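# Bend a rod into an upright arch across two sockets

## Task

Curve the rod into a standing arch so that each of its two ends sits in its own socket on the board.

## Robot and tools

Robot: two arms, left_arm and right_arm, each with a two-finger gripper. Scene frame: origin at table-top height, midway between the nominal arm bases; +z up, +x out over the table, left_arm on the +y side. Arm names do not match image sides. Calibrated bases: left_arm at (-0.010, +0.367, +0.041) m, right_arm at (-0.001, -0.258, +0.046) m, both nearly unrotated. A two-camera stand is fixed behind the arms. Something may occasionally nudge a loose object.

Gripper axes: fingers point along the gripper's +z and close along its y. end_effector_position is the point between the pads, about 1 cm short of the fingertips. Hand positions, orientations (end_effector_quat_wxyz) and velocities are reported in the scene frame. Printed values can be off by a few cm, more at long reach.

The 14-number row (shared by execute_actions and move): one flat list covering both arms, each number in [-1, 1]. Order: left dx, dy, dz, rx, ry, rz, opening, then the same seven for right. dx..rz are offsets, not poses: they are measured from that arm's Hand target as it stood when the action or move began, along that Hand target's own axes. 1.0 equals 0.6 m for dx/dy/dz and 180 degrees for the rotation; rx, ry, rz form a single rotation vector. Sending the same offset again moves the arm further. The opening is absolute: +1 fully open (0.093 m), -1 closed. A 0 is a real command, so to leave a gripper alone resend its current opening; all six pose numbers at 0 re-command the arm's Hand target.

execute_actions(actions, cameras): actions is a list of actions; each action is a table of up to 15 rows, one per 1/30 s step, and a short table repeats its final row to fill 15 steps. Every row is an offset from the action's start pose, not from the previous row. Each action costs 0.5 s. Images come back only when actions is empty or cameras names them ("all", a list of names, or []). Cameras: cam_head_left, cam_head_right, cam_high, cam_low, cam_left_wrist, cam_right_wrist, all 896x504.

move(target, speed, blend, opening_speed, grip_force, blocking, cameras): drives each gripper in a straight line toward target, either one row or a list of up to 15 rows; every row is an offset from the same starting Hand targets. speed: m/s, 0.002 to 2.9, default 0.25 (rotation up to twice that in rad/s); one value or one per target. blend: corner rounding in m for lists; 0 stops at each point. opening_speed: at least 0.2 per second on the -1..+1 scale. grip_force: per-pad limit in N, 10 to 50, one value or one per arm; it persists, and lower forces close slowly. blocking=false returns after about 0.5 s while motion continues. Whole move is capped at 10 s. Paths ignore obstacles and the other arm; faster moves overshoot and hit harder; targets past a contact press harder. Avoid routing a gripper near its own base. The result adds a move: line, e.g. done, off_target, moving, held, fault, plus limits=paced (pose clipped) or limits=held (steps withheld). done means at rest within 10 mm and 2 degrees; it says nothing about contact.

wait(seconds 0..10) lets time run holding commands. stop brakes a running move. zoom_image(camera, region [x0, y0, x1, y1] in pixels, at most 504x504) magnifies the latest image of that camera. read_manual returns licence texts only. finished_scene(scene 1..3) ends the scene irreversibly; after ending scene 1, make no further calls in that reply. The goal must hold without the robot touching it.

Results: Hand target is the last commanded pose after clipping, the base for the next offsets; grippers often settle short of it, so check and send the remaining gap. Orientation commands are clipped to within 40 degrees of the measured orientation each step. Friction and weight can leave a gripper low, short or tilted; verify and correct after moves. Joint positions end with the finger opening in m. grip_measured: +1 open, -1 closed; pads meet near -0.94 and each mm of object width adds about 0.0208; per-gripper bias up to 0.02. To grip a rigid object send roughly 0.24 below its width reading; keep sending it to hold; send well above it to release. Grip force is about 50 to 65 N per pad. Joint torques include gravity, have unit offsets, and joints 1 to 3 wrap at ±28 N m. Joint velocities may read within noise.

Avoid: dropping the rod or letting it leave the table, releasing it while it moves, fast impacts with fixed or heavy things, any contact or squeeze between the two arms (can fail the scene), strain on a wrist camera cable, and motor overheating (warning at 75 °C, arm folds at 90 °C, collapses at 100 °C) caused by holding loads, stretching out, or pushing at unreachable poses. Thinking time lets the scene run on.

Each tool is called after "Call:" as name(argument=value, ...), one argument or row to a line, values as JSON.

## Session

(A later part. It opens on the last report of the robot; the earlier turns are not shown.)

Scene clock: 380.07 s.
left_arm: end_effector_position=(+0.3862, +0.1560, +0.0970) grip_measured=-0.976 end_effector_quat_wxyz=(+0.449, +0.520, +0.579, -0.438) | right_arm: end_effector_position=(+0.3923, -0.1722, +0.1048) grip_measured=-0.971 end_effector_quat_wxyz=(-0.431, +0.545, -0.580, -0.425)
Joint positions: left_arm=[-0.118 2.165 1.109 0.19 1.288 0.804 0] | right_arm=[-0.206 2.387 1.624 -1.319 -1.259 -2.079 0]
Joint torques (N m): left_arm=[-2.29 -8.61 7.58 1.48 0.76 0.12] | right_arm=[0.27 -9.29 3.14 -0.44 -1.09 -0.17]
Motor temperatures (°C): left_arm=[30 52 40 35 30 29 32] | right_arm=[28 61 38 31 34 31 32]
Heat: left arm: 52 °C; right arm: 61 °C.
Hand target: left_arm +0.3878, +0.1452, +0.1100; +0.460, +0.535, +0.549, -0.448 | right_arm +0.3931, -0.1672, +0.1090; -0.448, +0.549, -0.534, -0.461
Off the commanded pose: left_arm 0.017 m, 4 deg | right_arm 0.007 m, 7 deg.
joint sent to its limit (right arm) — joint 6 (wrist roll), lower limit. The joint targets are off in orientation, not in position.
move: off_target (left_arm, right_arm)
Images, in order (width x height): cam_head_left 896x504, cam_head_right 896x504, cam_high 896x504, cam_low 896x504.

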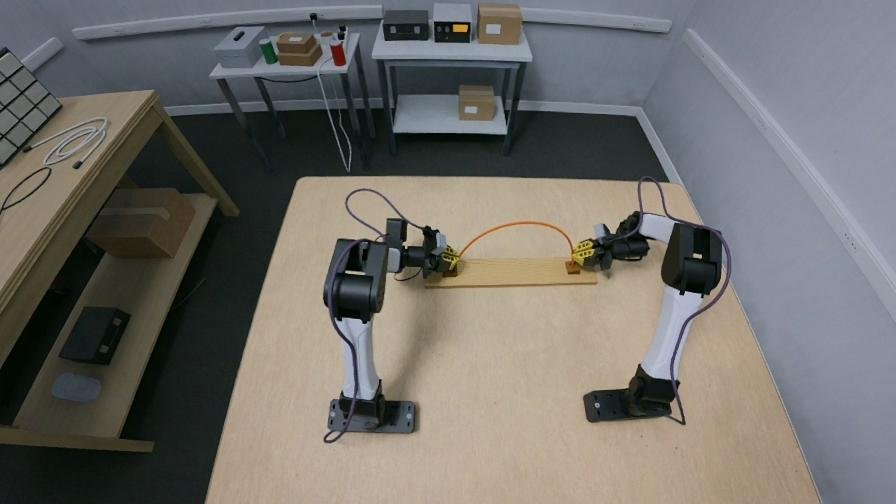

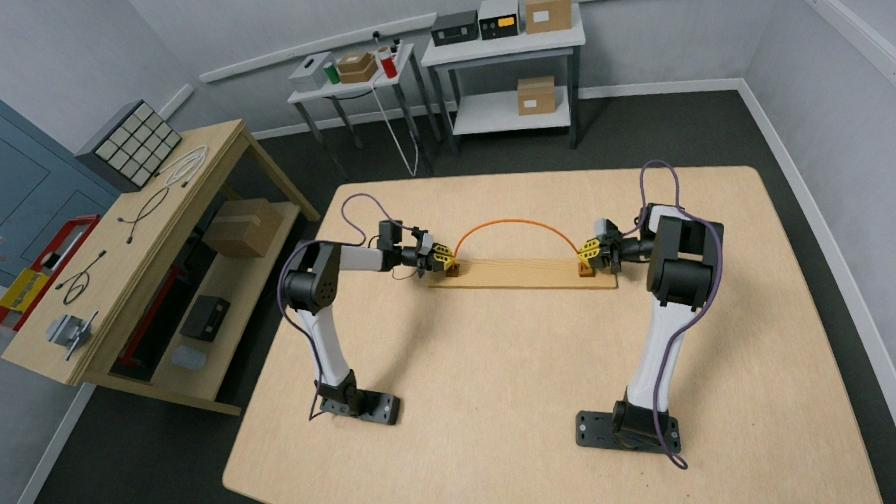

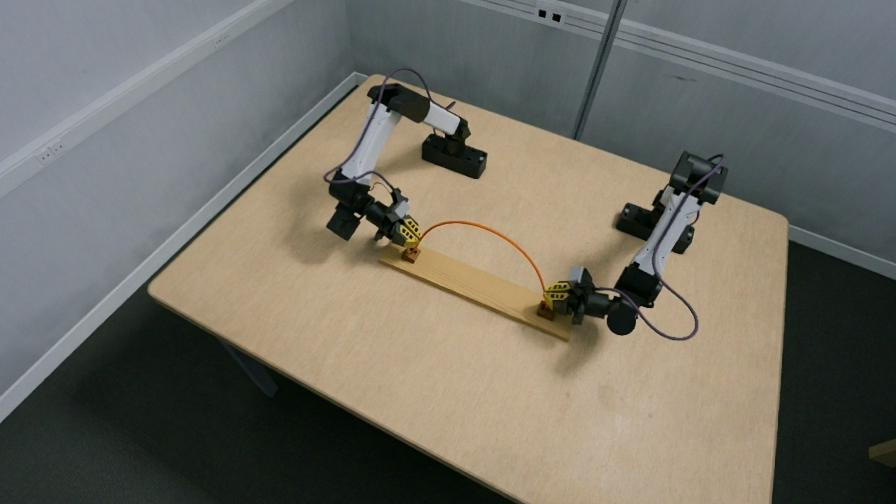

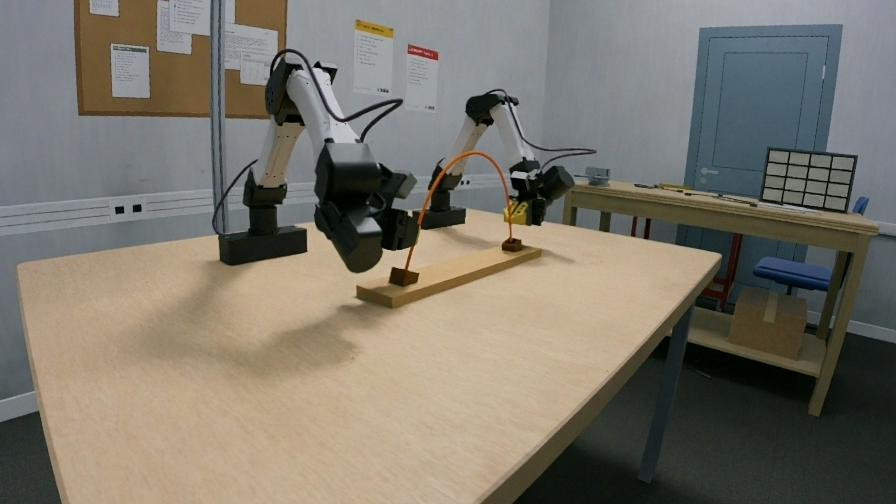

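Call:
move(
  target=[0,0,0,0,0,0,-1,0.0165,0,-0.0008,0,0,0,-1],
  speed=0.03,
  cameras=["cam_high","cam_low","cam_head_left","cam_head_right"],
)

Call:
zoom_image(
  camera="cam_low",
  region=[365, 225, 445, 295],
)

Call:
zoom_image(
  camera="cam_high",
  region=[370, 210, 460, 280],
)

Call:
zoom_image(
  camera="cam_head_left",
  region=[540, 225, 620, 285],
)

Call:
zoom_image(
  camera="cam_head_right",
  region=[550, 225, 630, 285],
)

Call:
zoom_image(
  camera="cam_low",
  region=[475, 195, 555, 265],
)

Scene clock: 398.53 s.
left_arm: end_effector_position=(+0.3862, +0.1560, +0.0970) grip_measured=-0.976 end_effector_quat_wxyz=(+0.449, +0.520, +0.579, -0.438) | right_arm: end_effector_position=(+0.3929, -0.1742, +0.0985) grip_measured=-0.971 end_effector_quat_wxyz=(-0.433, +0.546, -0.581, -0.422)
Joint positions: left_arm=[-0.118 2.165 1.109 0.19 1.288 0.804 0] | right_arm=[-0.211 2.397 1.617 -1.295 -1.258 -2.079 0]
Joint torques (N m): left_arm=[-2.28 -8.59 7.58 1.48 0.76 0.12] | right_arm=[0.21 -8.7 3.1 -0.34 -1.07 -0.17]
Motor temperatures (°C): left_arm=[30 55 43 35 30 29 32] | right_arm=[28 60 38 31 34 31 32]
Heat: left arm: 55 °C; right arm: 60 °C.
Hand target: left_arm +0.3878, +0.1452, +0.1100; +0.460, +0.535, +0.549, -0.448 | right_arm +0.3931, -0.1695, +0.0994; -0.448, +0.549, -0.534, -0.461
Off the commanded pose: left_arm 0.017 m, 4 deg | right_arm 0.005 m, 7 deg.
joint sent to its limit (right arm) — joint 6 (wrist roll), lower limit. The joint targets are off in orientation, not in position.
move: off_target (left_arm, right_arm)
Images, in order (width x height): cam_head_left 896x504, cam_head_right 896x504, cam_high 896x504, cam_low 896x504.

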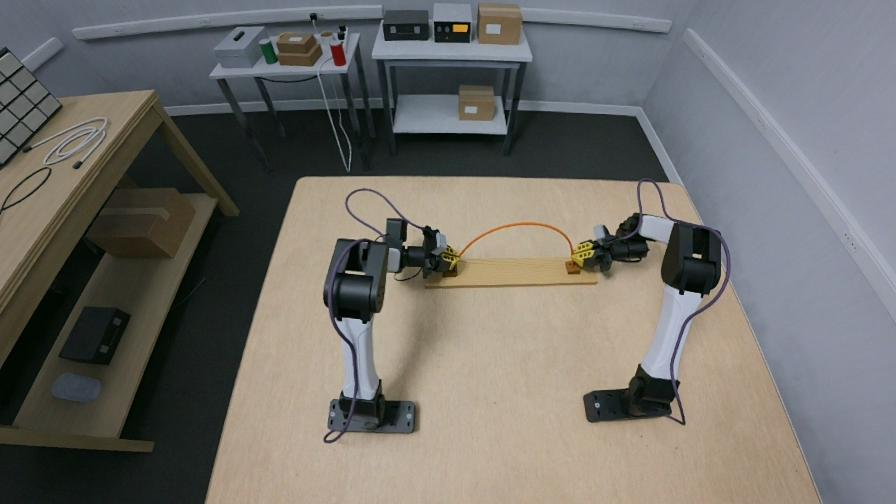

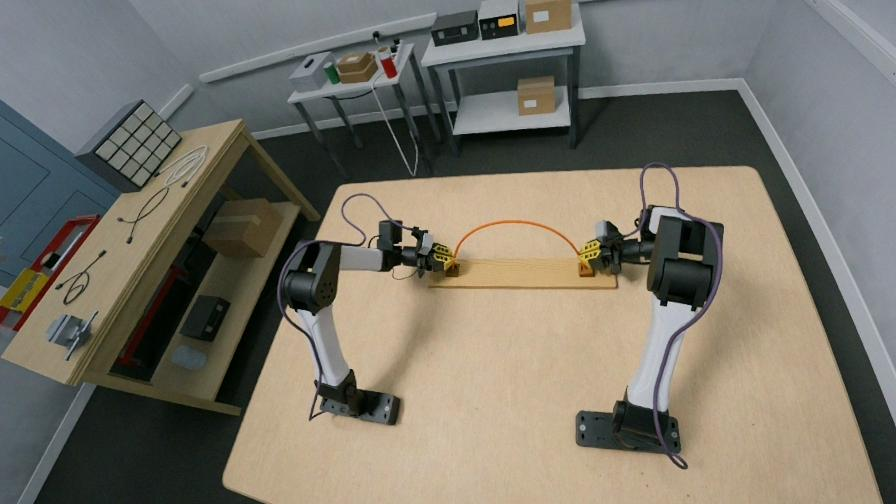

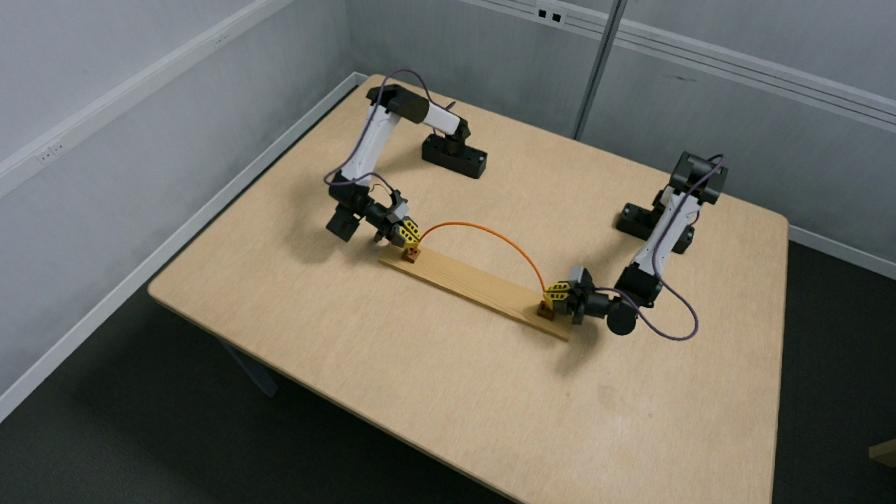

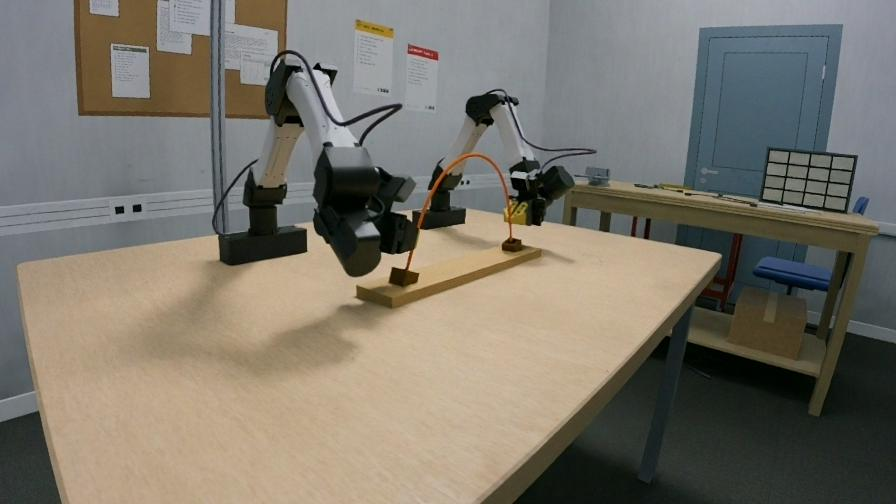

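Scaled by 6.300 from the camera's 896x504 image, which has a finer 1280x720 frame.

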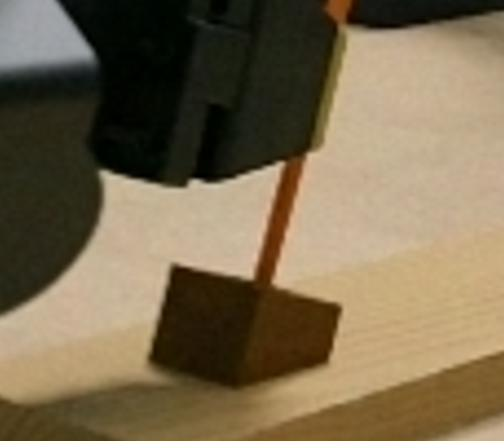

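Scaled by 5.600 from the camera's 896x504 image, which has a finer 1280x720 frame.

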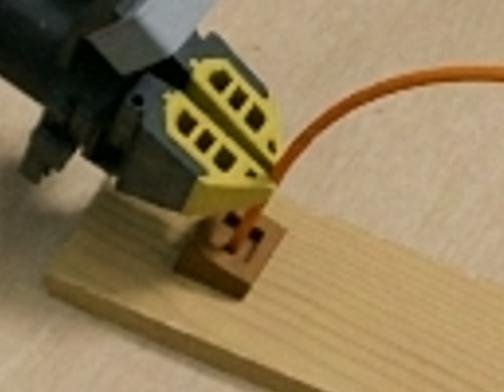

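Scaled by 6.300 from the camera's 896x504 image, which has a finer 1280x720 frame.

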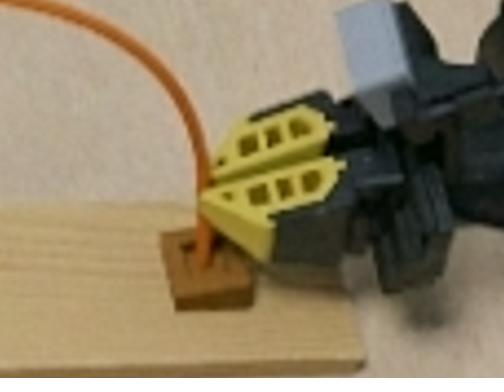

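Scaled by 6.300 from the camera's 896x504 image, which has a finer 1280x720 frame.

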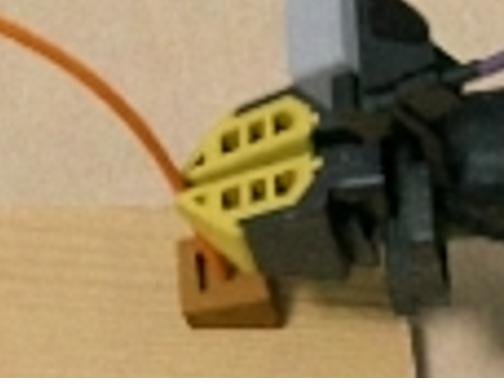

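Scaled by 6.300 from the camera's 896x504 image, which has a finer 1280x720 frame.

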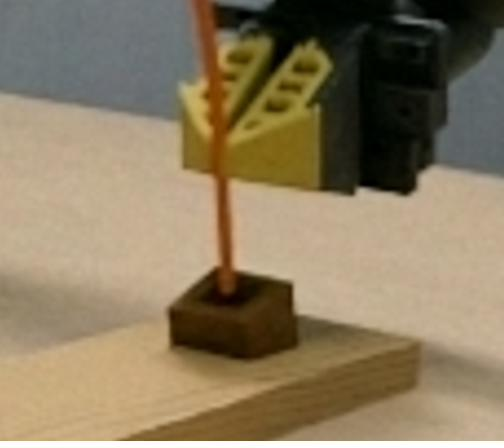

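Call:
move(
  target=[0.011,0,0,0,0,0,-1,0.0115,0,-0.0005,0,0,0,-1],
  speed=0.03,
  cameras=["cam_high","cam_low","cam_head_left","cam_head_right"],
)

Call:
zoom_image(
  camera="cam_low",
  region=[365, 225, 445, 295],
)

Call:
zoom_image(
  camera="cam_high",
  region=[370, 210, 460, 280],
)

Call:
zoom_image(
  camera="cam_head_left",
  region=[540, 225, 620, 285],
)

Call:
zoom_image(
  camera="cam_head_right",
  region=[420, 225, 500, 285],
)

Call:
zoom_image(
  camera="cam_low",
  region=[475, 195, 555, 265],
)

Scene clock: 411.80 s.
left_arm: end_effector_position=(+0.3852, +0.1562, +0.0902) grip_measured=-0.976 end_effector_quat_wxyz=(+0.444, +0.517, +0.584, -0.442) | right_arm: end_effector_position=(+0.3933, -0.1740, +0.0977) grip_measured=-0.971 end_effector_quat_wxyz=(-0.435, +0.543, -0.581, -0.424)
Joint positions: left_arm=[-0.118 2.182 1.109 0.19 1.288 0.804 0] | right_arm=[-0.211 2.402 1.617 -1.294 -1.265 -2.079 0]
Joint torques (N m): left_arm=[-1.99 -8.64 7.36 1.56 0.79 0.23] | right_arm=[-0.09 -8.09 2.67 -0.18 -0.98 -0.17]
Motor temperatures (°C): left_arm=[30 55 44 35 30 29 33] | right_arm=[28 59 38 31 34 31 32]
Heat: left arm: 55 °C; right arm: 59 °C.
Hand target: left_arm +0.3877, +0.1463, +0.1035; +0.460, +0.535, +0.549, -0.448 | right_arm +0.3932, -0.1710, +0.0926; -0.448, +0.549, -0.534, -0.460
Off the commanded pose: left_arm 0.017 m, 5 deg | right_arm 0.006 m, 7 deg.
joint sent to its limit (right arm) — joint 6 (wrist roll), lower limit. The joint targets are off in orientation, not in position.
move: off_target (left_arm, right_arm)
Images, in order (width x height): cam_head_left 896x504, cam_head_right 896x504, cam_high 896x504, cam_low 896x504.

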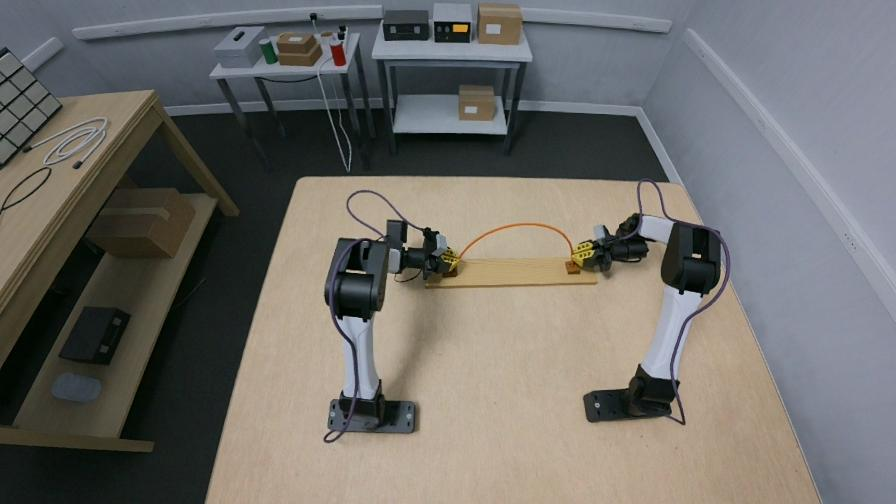

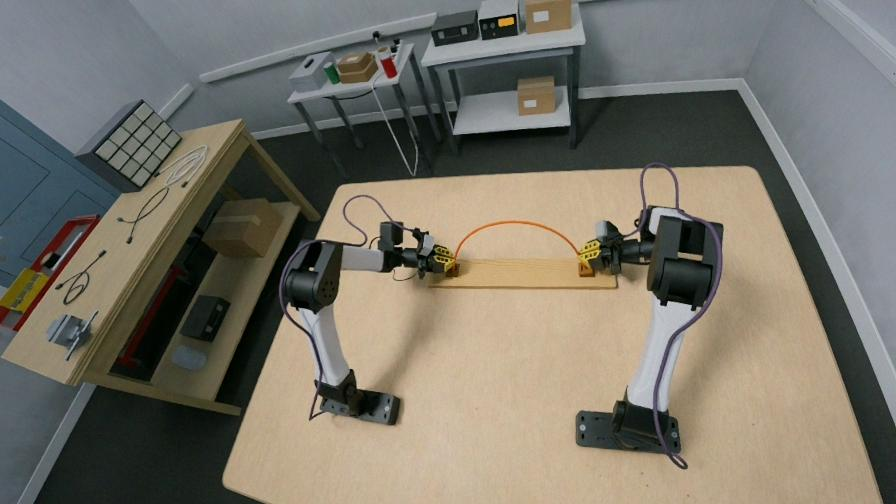

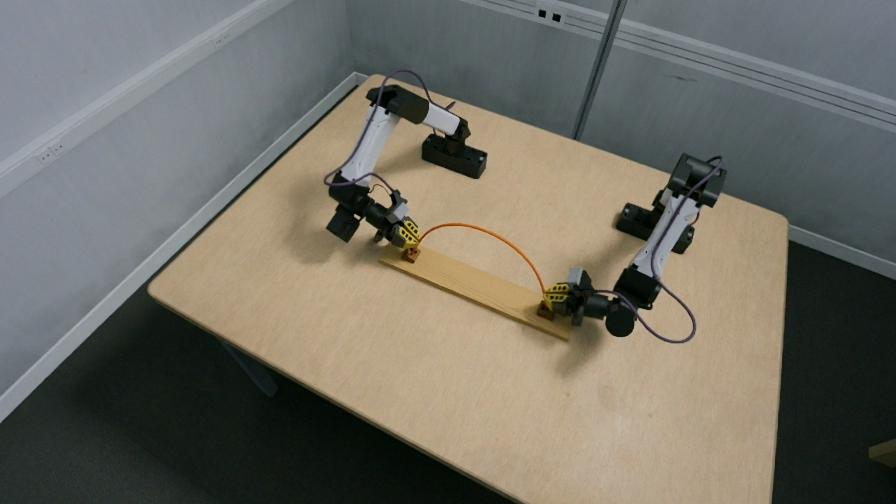

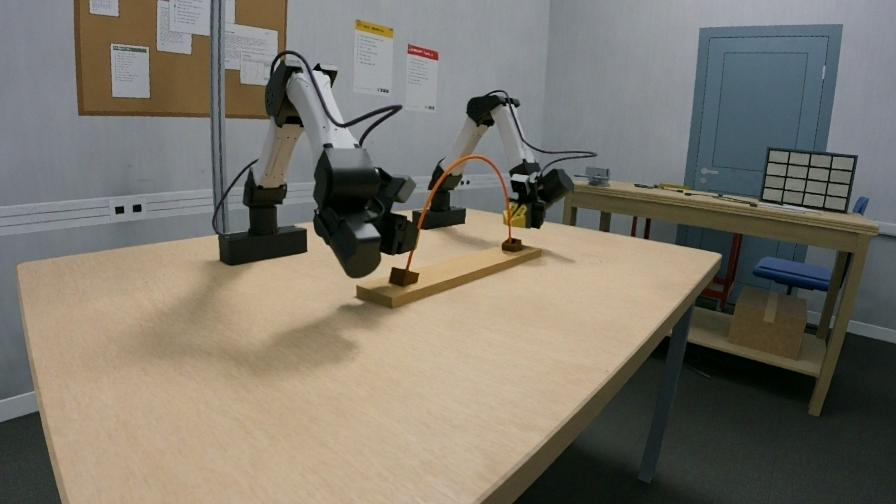

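Scaled by 6.300 from the camera's 896x504 image, which has a finer 1280x720 frame.

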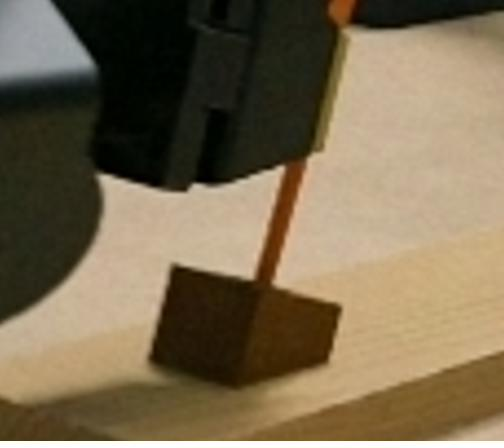

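Scaled by 5.600 from the camera's 896x504 image, which has a finer 1280x720 frame.

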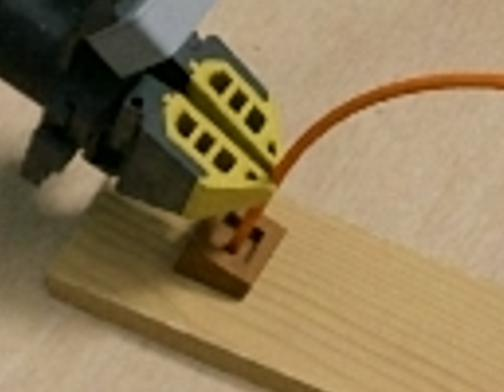

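Scaled by 6.300 from the camera's 896x504 image, which has a finer 1280x720 frame.

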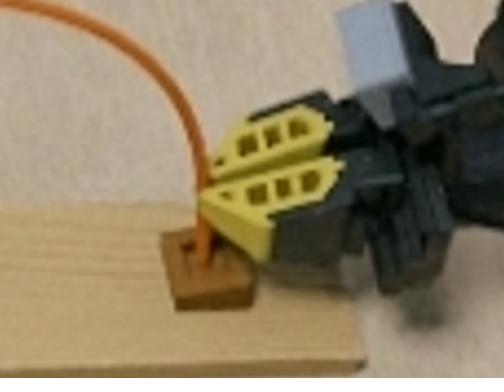

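Scaled by 6.300 from the camera's 896x504 image, which has a finer 1280x720 frame.

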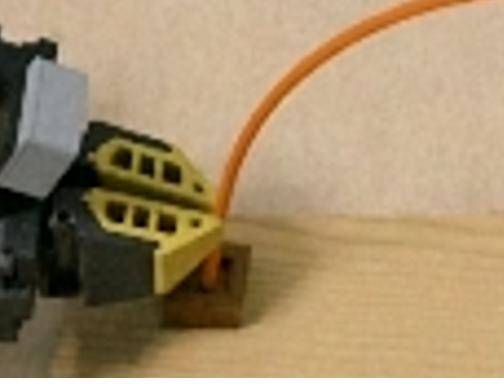

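Scaled by 6.300 from the camera's 896x504 image, which has a finer 1280x720 frame.

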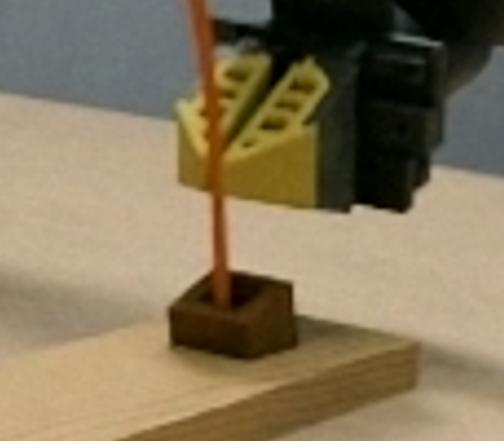

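Call:
move(
  target=[0.0117,0.0005,-0.0182,0,0,0,-1,-0.001,0,-0.0137,0,0,0,-1],
  speed=0.03,
  cameras=["cam_high","cam_low","cam_head_left","cam_head_right"],
)

Call:
zoom_image(
  camera="cam_low",
  region=[365, 225, 445, 295],
)

Call:
zoom_image(
  camera="cam_high",
  region=[370, 210, 460, 280],
)

Call:
zoom_image(
  camera="cam_head_left",
  region=[540, 225, 620, 285],
)

Call:
zoom_image(
  camera="cam_low",
  region=[475, 195, 555, 265],
)

Call:
zoom_image(
  camera="cam_head_right",
  region=[420, 225, 500, 285],
)

Scene clock: 438.97 s.
left_arm: end_effector_position=(+0.3849, +0.1632, +0.0894) grip_measured=-0.976 end_effector_quat_wxyz=(+0.449, +0.523, +0.574, -0.443) | right_arm: end_effector_position=(+0.3945, -0.1775, +0.0984) grip_measured=-0.971 end_effector_quat_wxyz=(+0.439, -0.538, +0.583, +0.422)
Joint positions: left_arm=[-0.099 2.191 1.126 0.127 1.313 0.882 0] | right_arm=[-0.221 2.402 1.617 -1.294 -1.27 -2.079 0]
Joint torques (N m): left_arm=[-1.02 -8.43 7.16 1.26 0.74 0.28] | right_arm=[-0.92 -8.76 2.65 -0.26 -0.82 -0.18]
Motor temperatures (°C): left_arm=[30 56 45 35 30 29 33] | right_arm=[28 56 38 31 34 31 32]
Heat: left arm: 56 °C; right arm: 56 °C.
Hand target: left_arm +0.3878, +0.1583, +0.0985; +0.460, +0.535, +0.549, -0.448 | right_arm +0.3934, -0.1790, +0.0947; -0.448, +0.549, -0.534, -0.460
Off the commanded pose: left_arm 0.011 m, 3 deg | right_arm 0.004 m, 7 deg.
joint sent to its limit (right arm) — joint 6 (wrist roll), lower limit. The joint targets are off in orientation, not in position.
move: off_target (left_arm, right_arm)
Images, in order (width x height): cam_head_left 896x504, cam_head_right 896x504, cam_high 896x504, cam_low 896x504.

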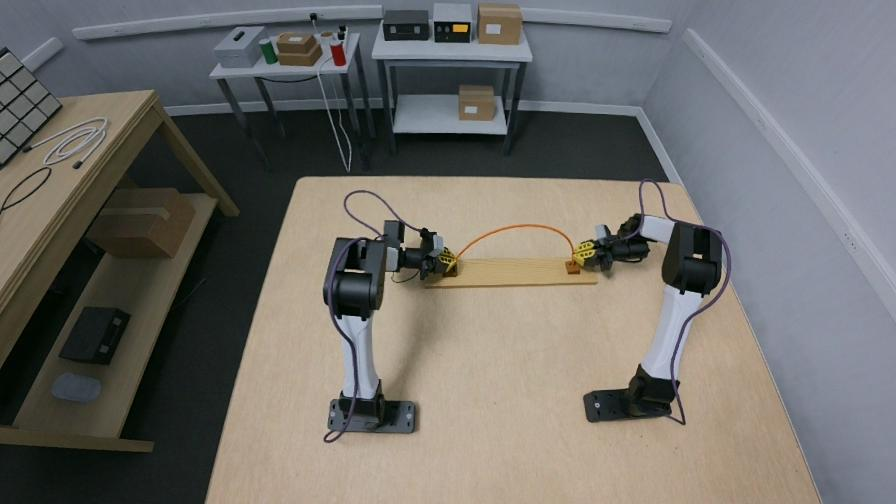

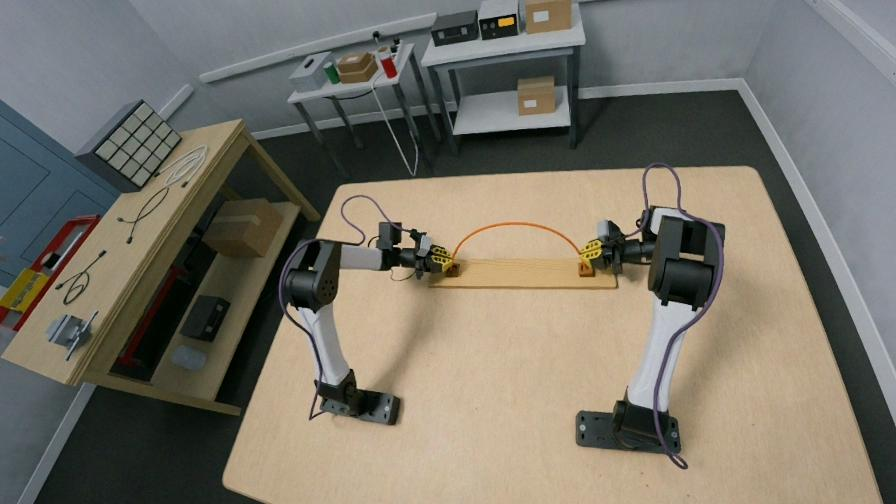

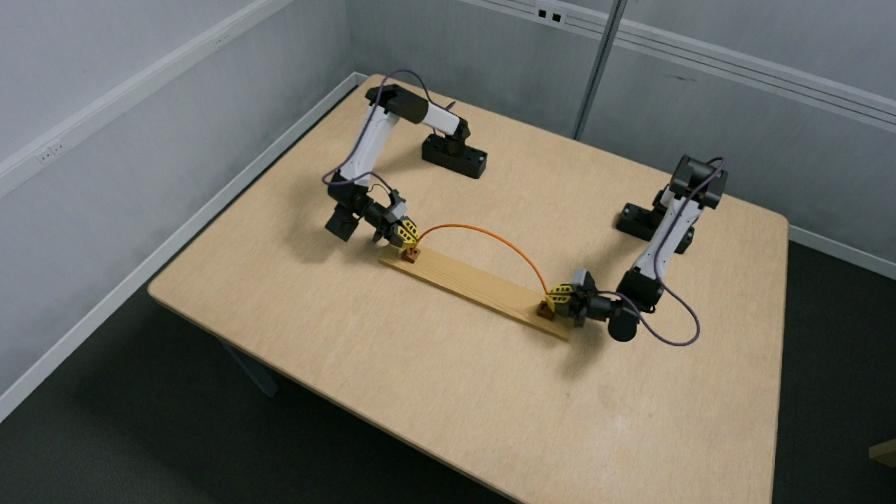

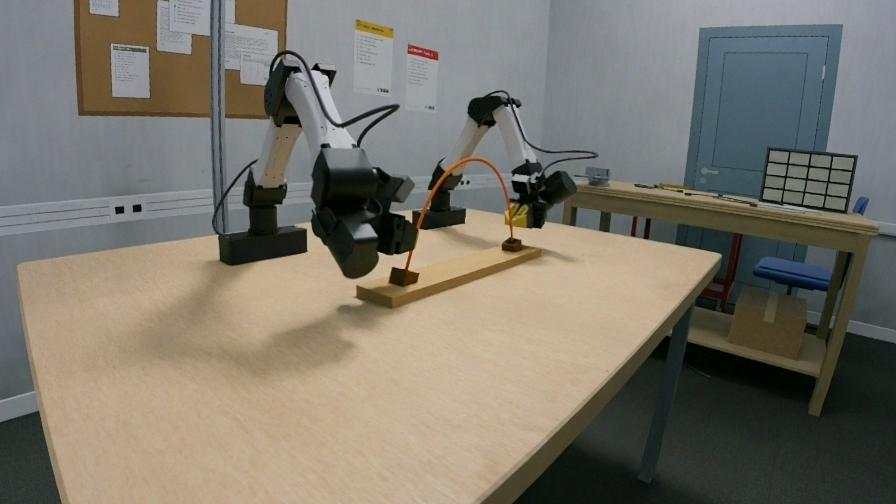

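Scaled by 6.300 from the camera's 896x504 image, which has a finer 1280x720 frame.

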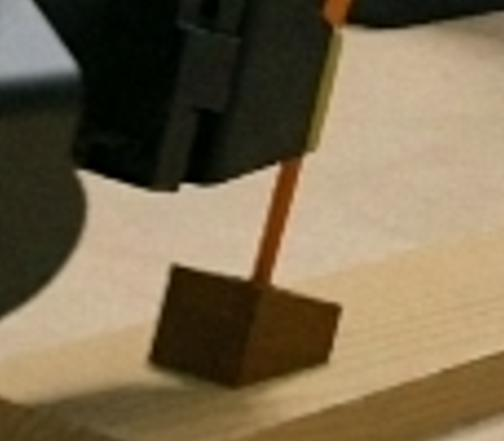

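Scaled by 5.600 from the camera's 896x504 image, which has a finer 1280x720 frame.

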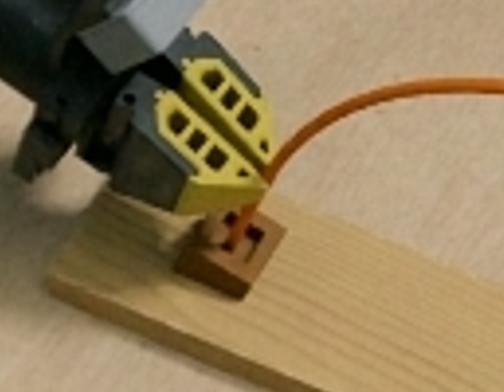

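Scaled by 6.300 from the camera's 896x504 image, which has a finer 1280x720 frame.

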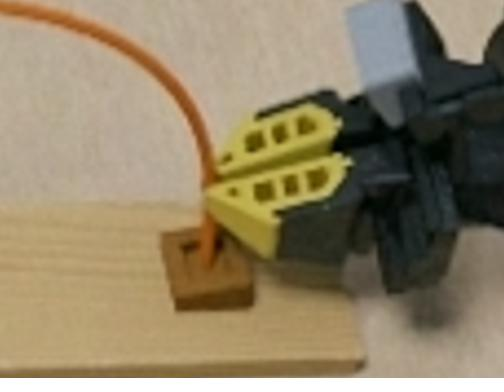

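Scaled by 6.300 from the camera's 896x504 image, which has a finer 1280x720 frame.

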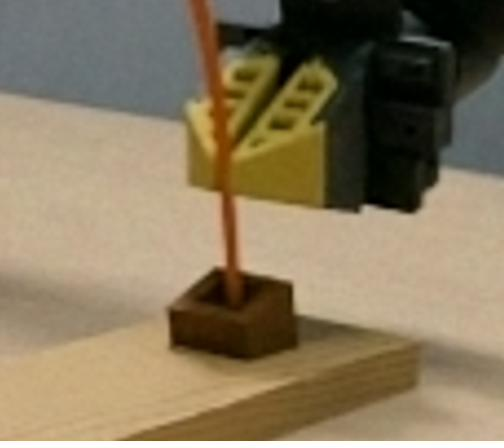

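Scaled by 6.300 from the camera's 896x504 image, which has a finer 1280x720 frame.

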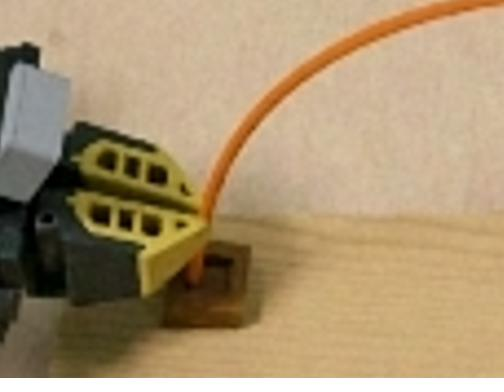

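Call:
move(
  target=[0.0009,0,-0.0049,0,0,0,-1,0.0017,0,-0.0115,0,0,0,-1],
  speed=0.03,
  cameras=["cam_high","cam_low","cam_head_left"],
)

Call:
zoom_image(
  camera="cam_low",
  region=[365, 225, 445, 295],
)

Call:
zoom_image(
  camera="cam_high",
  region=[370, 210, 460, 280],
)

Call:
zoom_image(
  camera="cam_head_left",
  region=[540, 225, 620, 285],
)

Call:
zoom_image(
  camera="cam_low",
  region=[475, 195, 555, 265],
)

Scene clock: 448.70 s.
left_arm: end_effector_position=(+0.3842, +0.1640, +0.0898) grip_measured=-0.976 end_effector_quat_wxyz=(+0.449, +0.526, +0.571, -0.443) | right_arm: end_effector_position=(+0.3961, -0.1828, +0.0992) grip_measured=-0.971 end_effector_quat_wxyz=(+0.444, -0.533, +0.586, +0.419)
Joint positions: left_arm=[-0.097 2.191 1.134 0.095 1.318 0.911 0] | right_arm=[-0.234 2.402 1.617 -1.294 -1.275 -2.079 0]
Joint torques (N m): left_arm=[-0.53 -8.42 7.13 1.2 0.75 0.28] | right_arm=[-1.22 -9.03 2.59 -0.29 -0.67 -0.17]
Motor temperatures (°C): left_arm=[30 55 45 35 30 29 33] | right_arm=[28 56 38 31 33 31 32]
Heat: left arm: 55 °C; right arm: 56 °C.
Hand target: left_arm +0.3876, +0.1612, +0.0985; +0.460, +0.535, +0.549, -0.448 | right_arm +0.3936, -0.1859, +0.0948; +0.448, -0.549, +0.534, +0.460
Off the commanded pose: left_arm 0.010 m, 3 deg | right_arm 0.006 m, 8 deg.
joint sent to its limit (right arm) — joint 6 (wrist roll), lower limit. The joint targets are off in orientation, not in position.
move: off_target (left_arm, right_arm)
Images, in order (width x height): cam_head_left 896x504, cam_high 896x504, cam_low 896x504.

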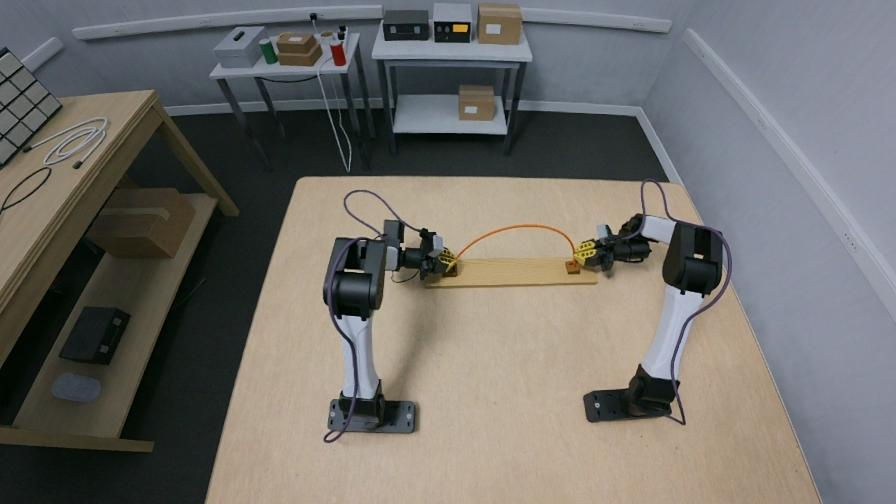

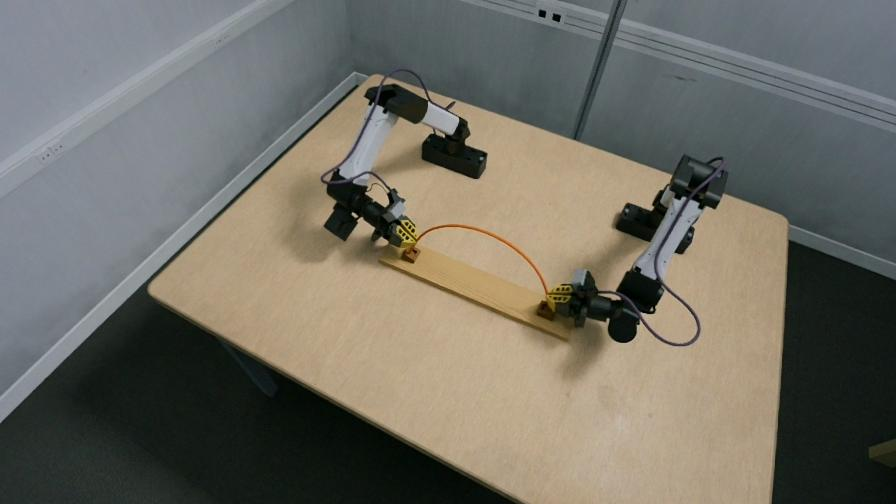

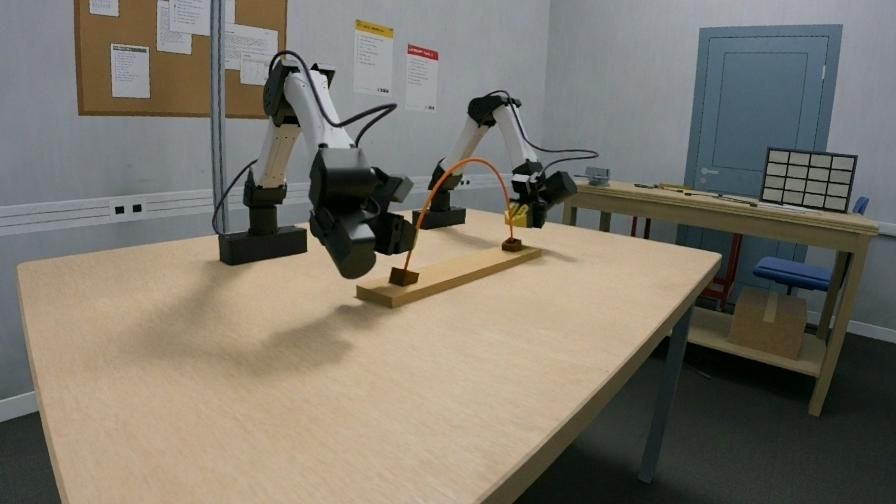

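Scaled by 6.300 from the camera's 896x504 image, which has a finer 1280x720 frame.

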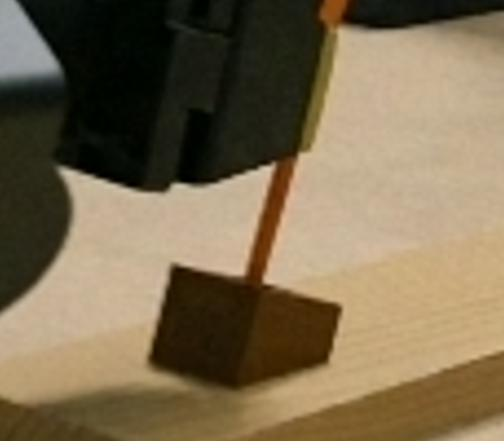

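Scaled by 5.600 from the camera's 896x504 image, which has a finer 1280x720 frame.

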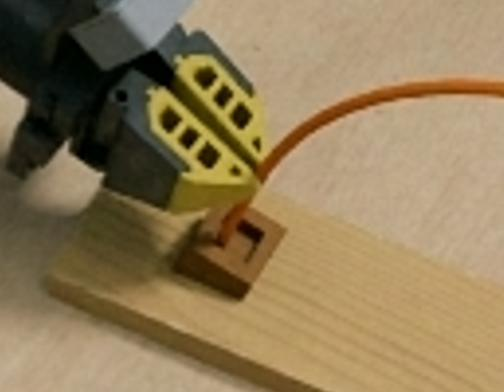

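Scaled by 6.300 from the camera's 896x504 image, which has a finer 1280x720 frame.

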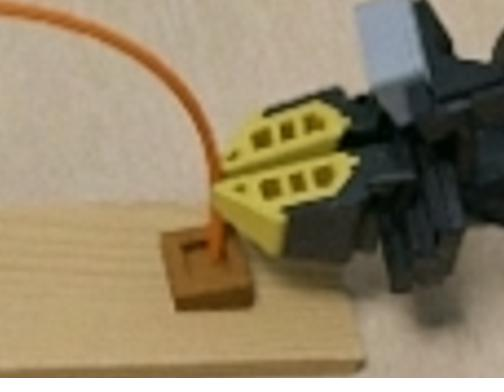

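Scaled by 6.300 from the camera's 896x504 image, which has a finer 1280x720 frame.

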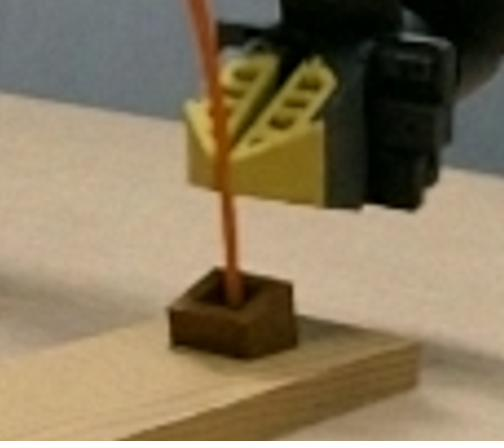

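Call:
wait(
  seconds=0,
  cameras=["cam_head_right","cam_high"],
)

Call:
zoom_image(
  camera="cam_head_right",
  region=[565, 240, 605, 280],
)

Call:
zoom_image(
  camera="cam_high",
  region=[395, 235, 430, 270],
)

Call:
zoom_image(
  camera="cam_high",
  region=[530, 290, 565, 325],
)

Call:
zoom_image(
  camera="cam_head_right",
  region=[435, 250, 475, 290],
)

Scene clock: 470.43 s.
left_arm: end_effector_position=(+0.3841, +0.1640, +0.0897) grip_measured=-0.976 end_effector_quat_wxyz=(+0.449, +0.526, +0.571, -0.443) | right_arm: end_effector_position=(+0.3961, -0.1828, +0.0992) grip_measured=-0.971 end_effector_quat_wxyz=(+0.444, -0.533, +0.586, +0.419)
Joint positions: left_arm=[-0.097 2.191 1.134 0.095 1.318 0.912 0] | right_arm=[-0.234 2.402 1.617 -1.294 -1.275 -2.079 0]
Joint torques (N m): left_arm=[-0.54 -8.42 7.1 1.19 0.75 0.28] | right_arm=[-1.24 -9.05 2.62 -0.29 -0.67 -0.18]
Motor temperatures (°C): left_arm=[30 53 43 34 30 29 33] | right_arm=[28 57 38 31 33 31 32]
Heat: left arm: 53 °C; right arm: 57 °C.
Hand target: left_arm +0.3876, +0.1612, +0.0985; +0.460, +0.535, +0.549, -0.449 | right_arm +0.3936, -0.1859, +0.0948; +0.448, -0.549, +0.534, +0.460
Tool commands: left_gripper/opening=-1.0 right_gripper/opening=-1.0
Off the commanded pose: left_arm 0.010 m, 3 deg | right_arm 0.006 m, 8 deg.
Images, in order (width x height): cam_head_right 896x504, cam_high 896x504.

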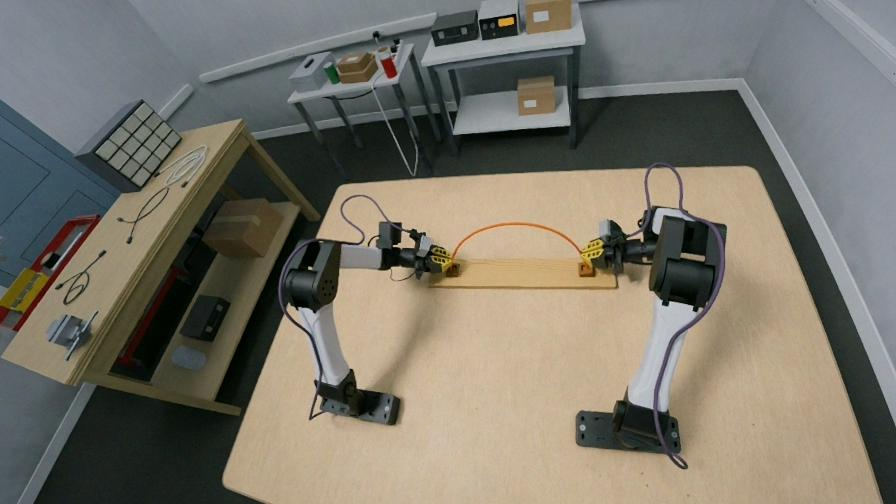

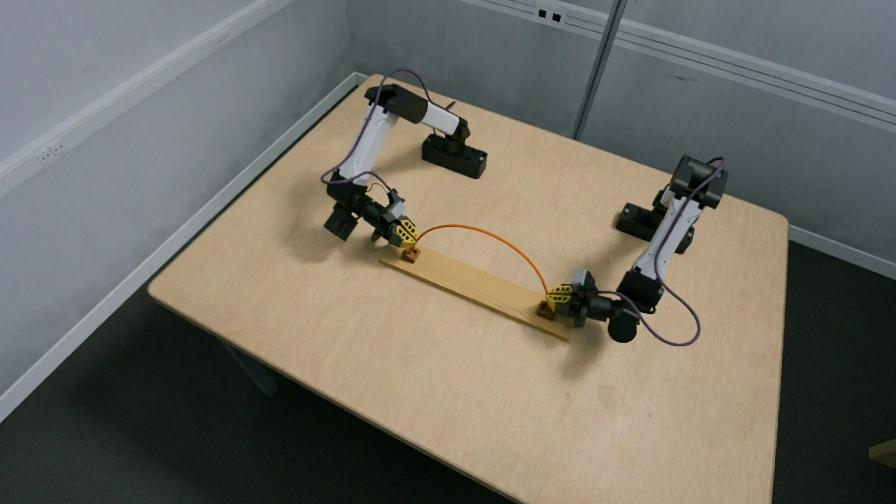

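Scaled by 12.600 from the camera's 896x504 image, which has a finer 1280x720 frame.

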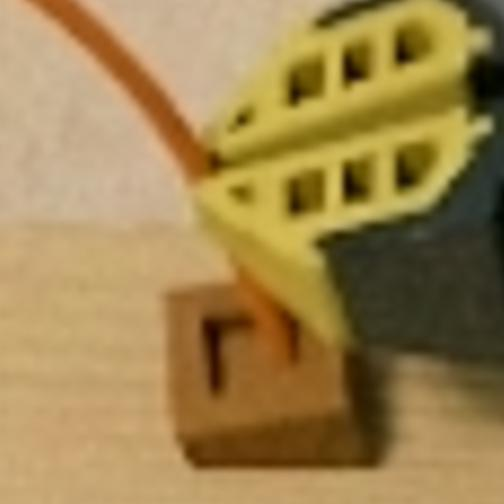

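Scaled by 14.400 from the camera's 896x504 image, which has a finer 1280x720 frame.

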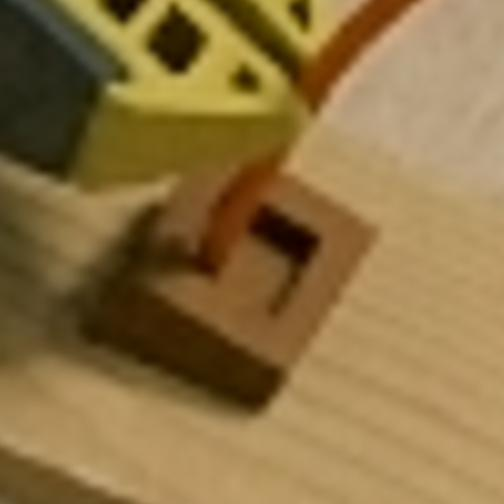

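Scaled by 14.400 from the camera's 896x504 image, which has a finer 1280x720 frame.

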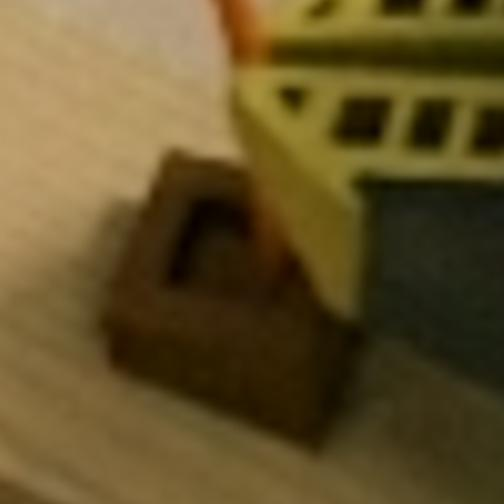

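Scaled by 12.600 from the camera's 896x504 image, which has a finer 1280x720 frame.

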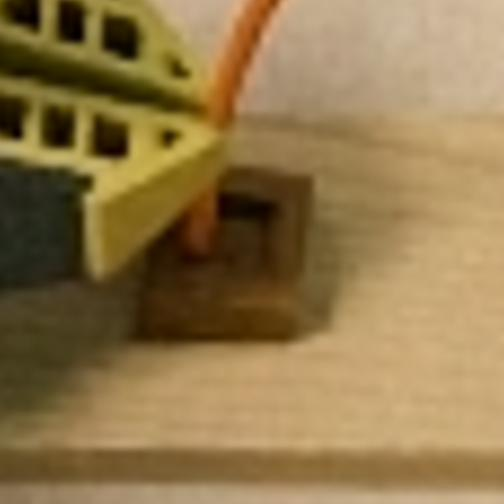

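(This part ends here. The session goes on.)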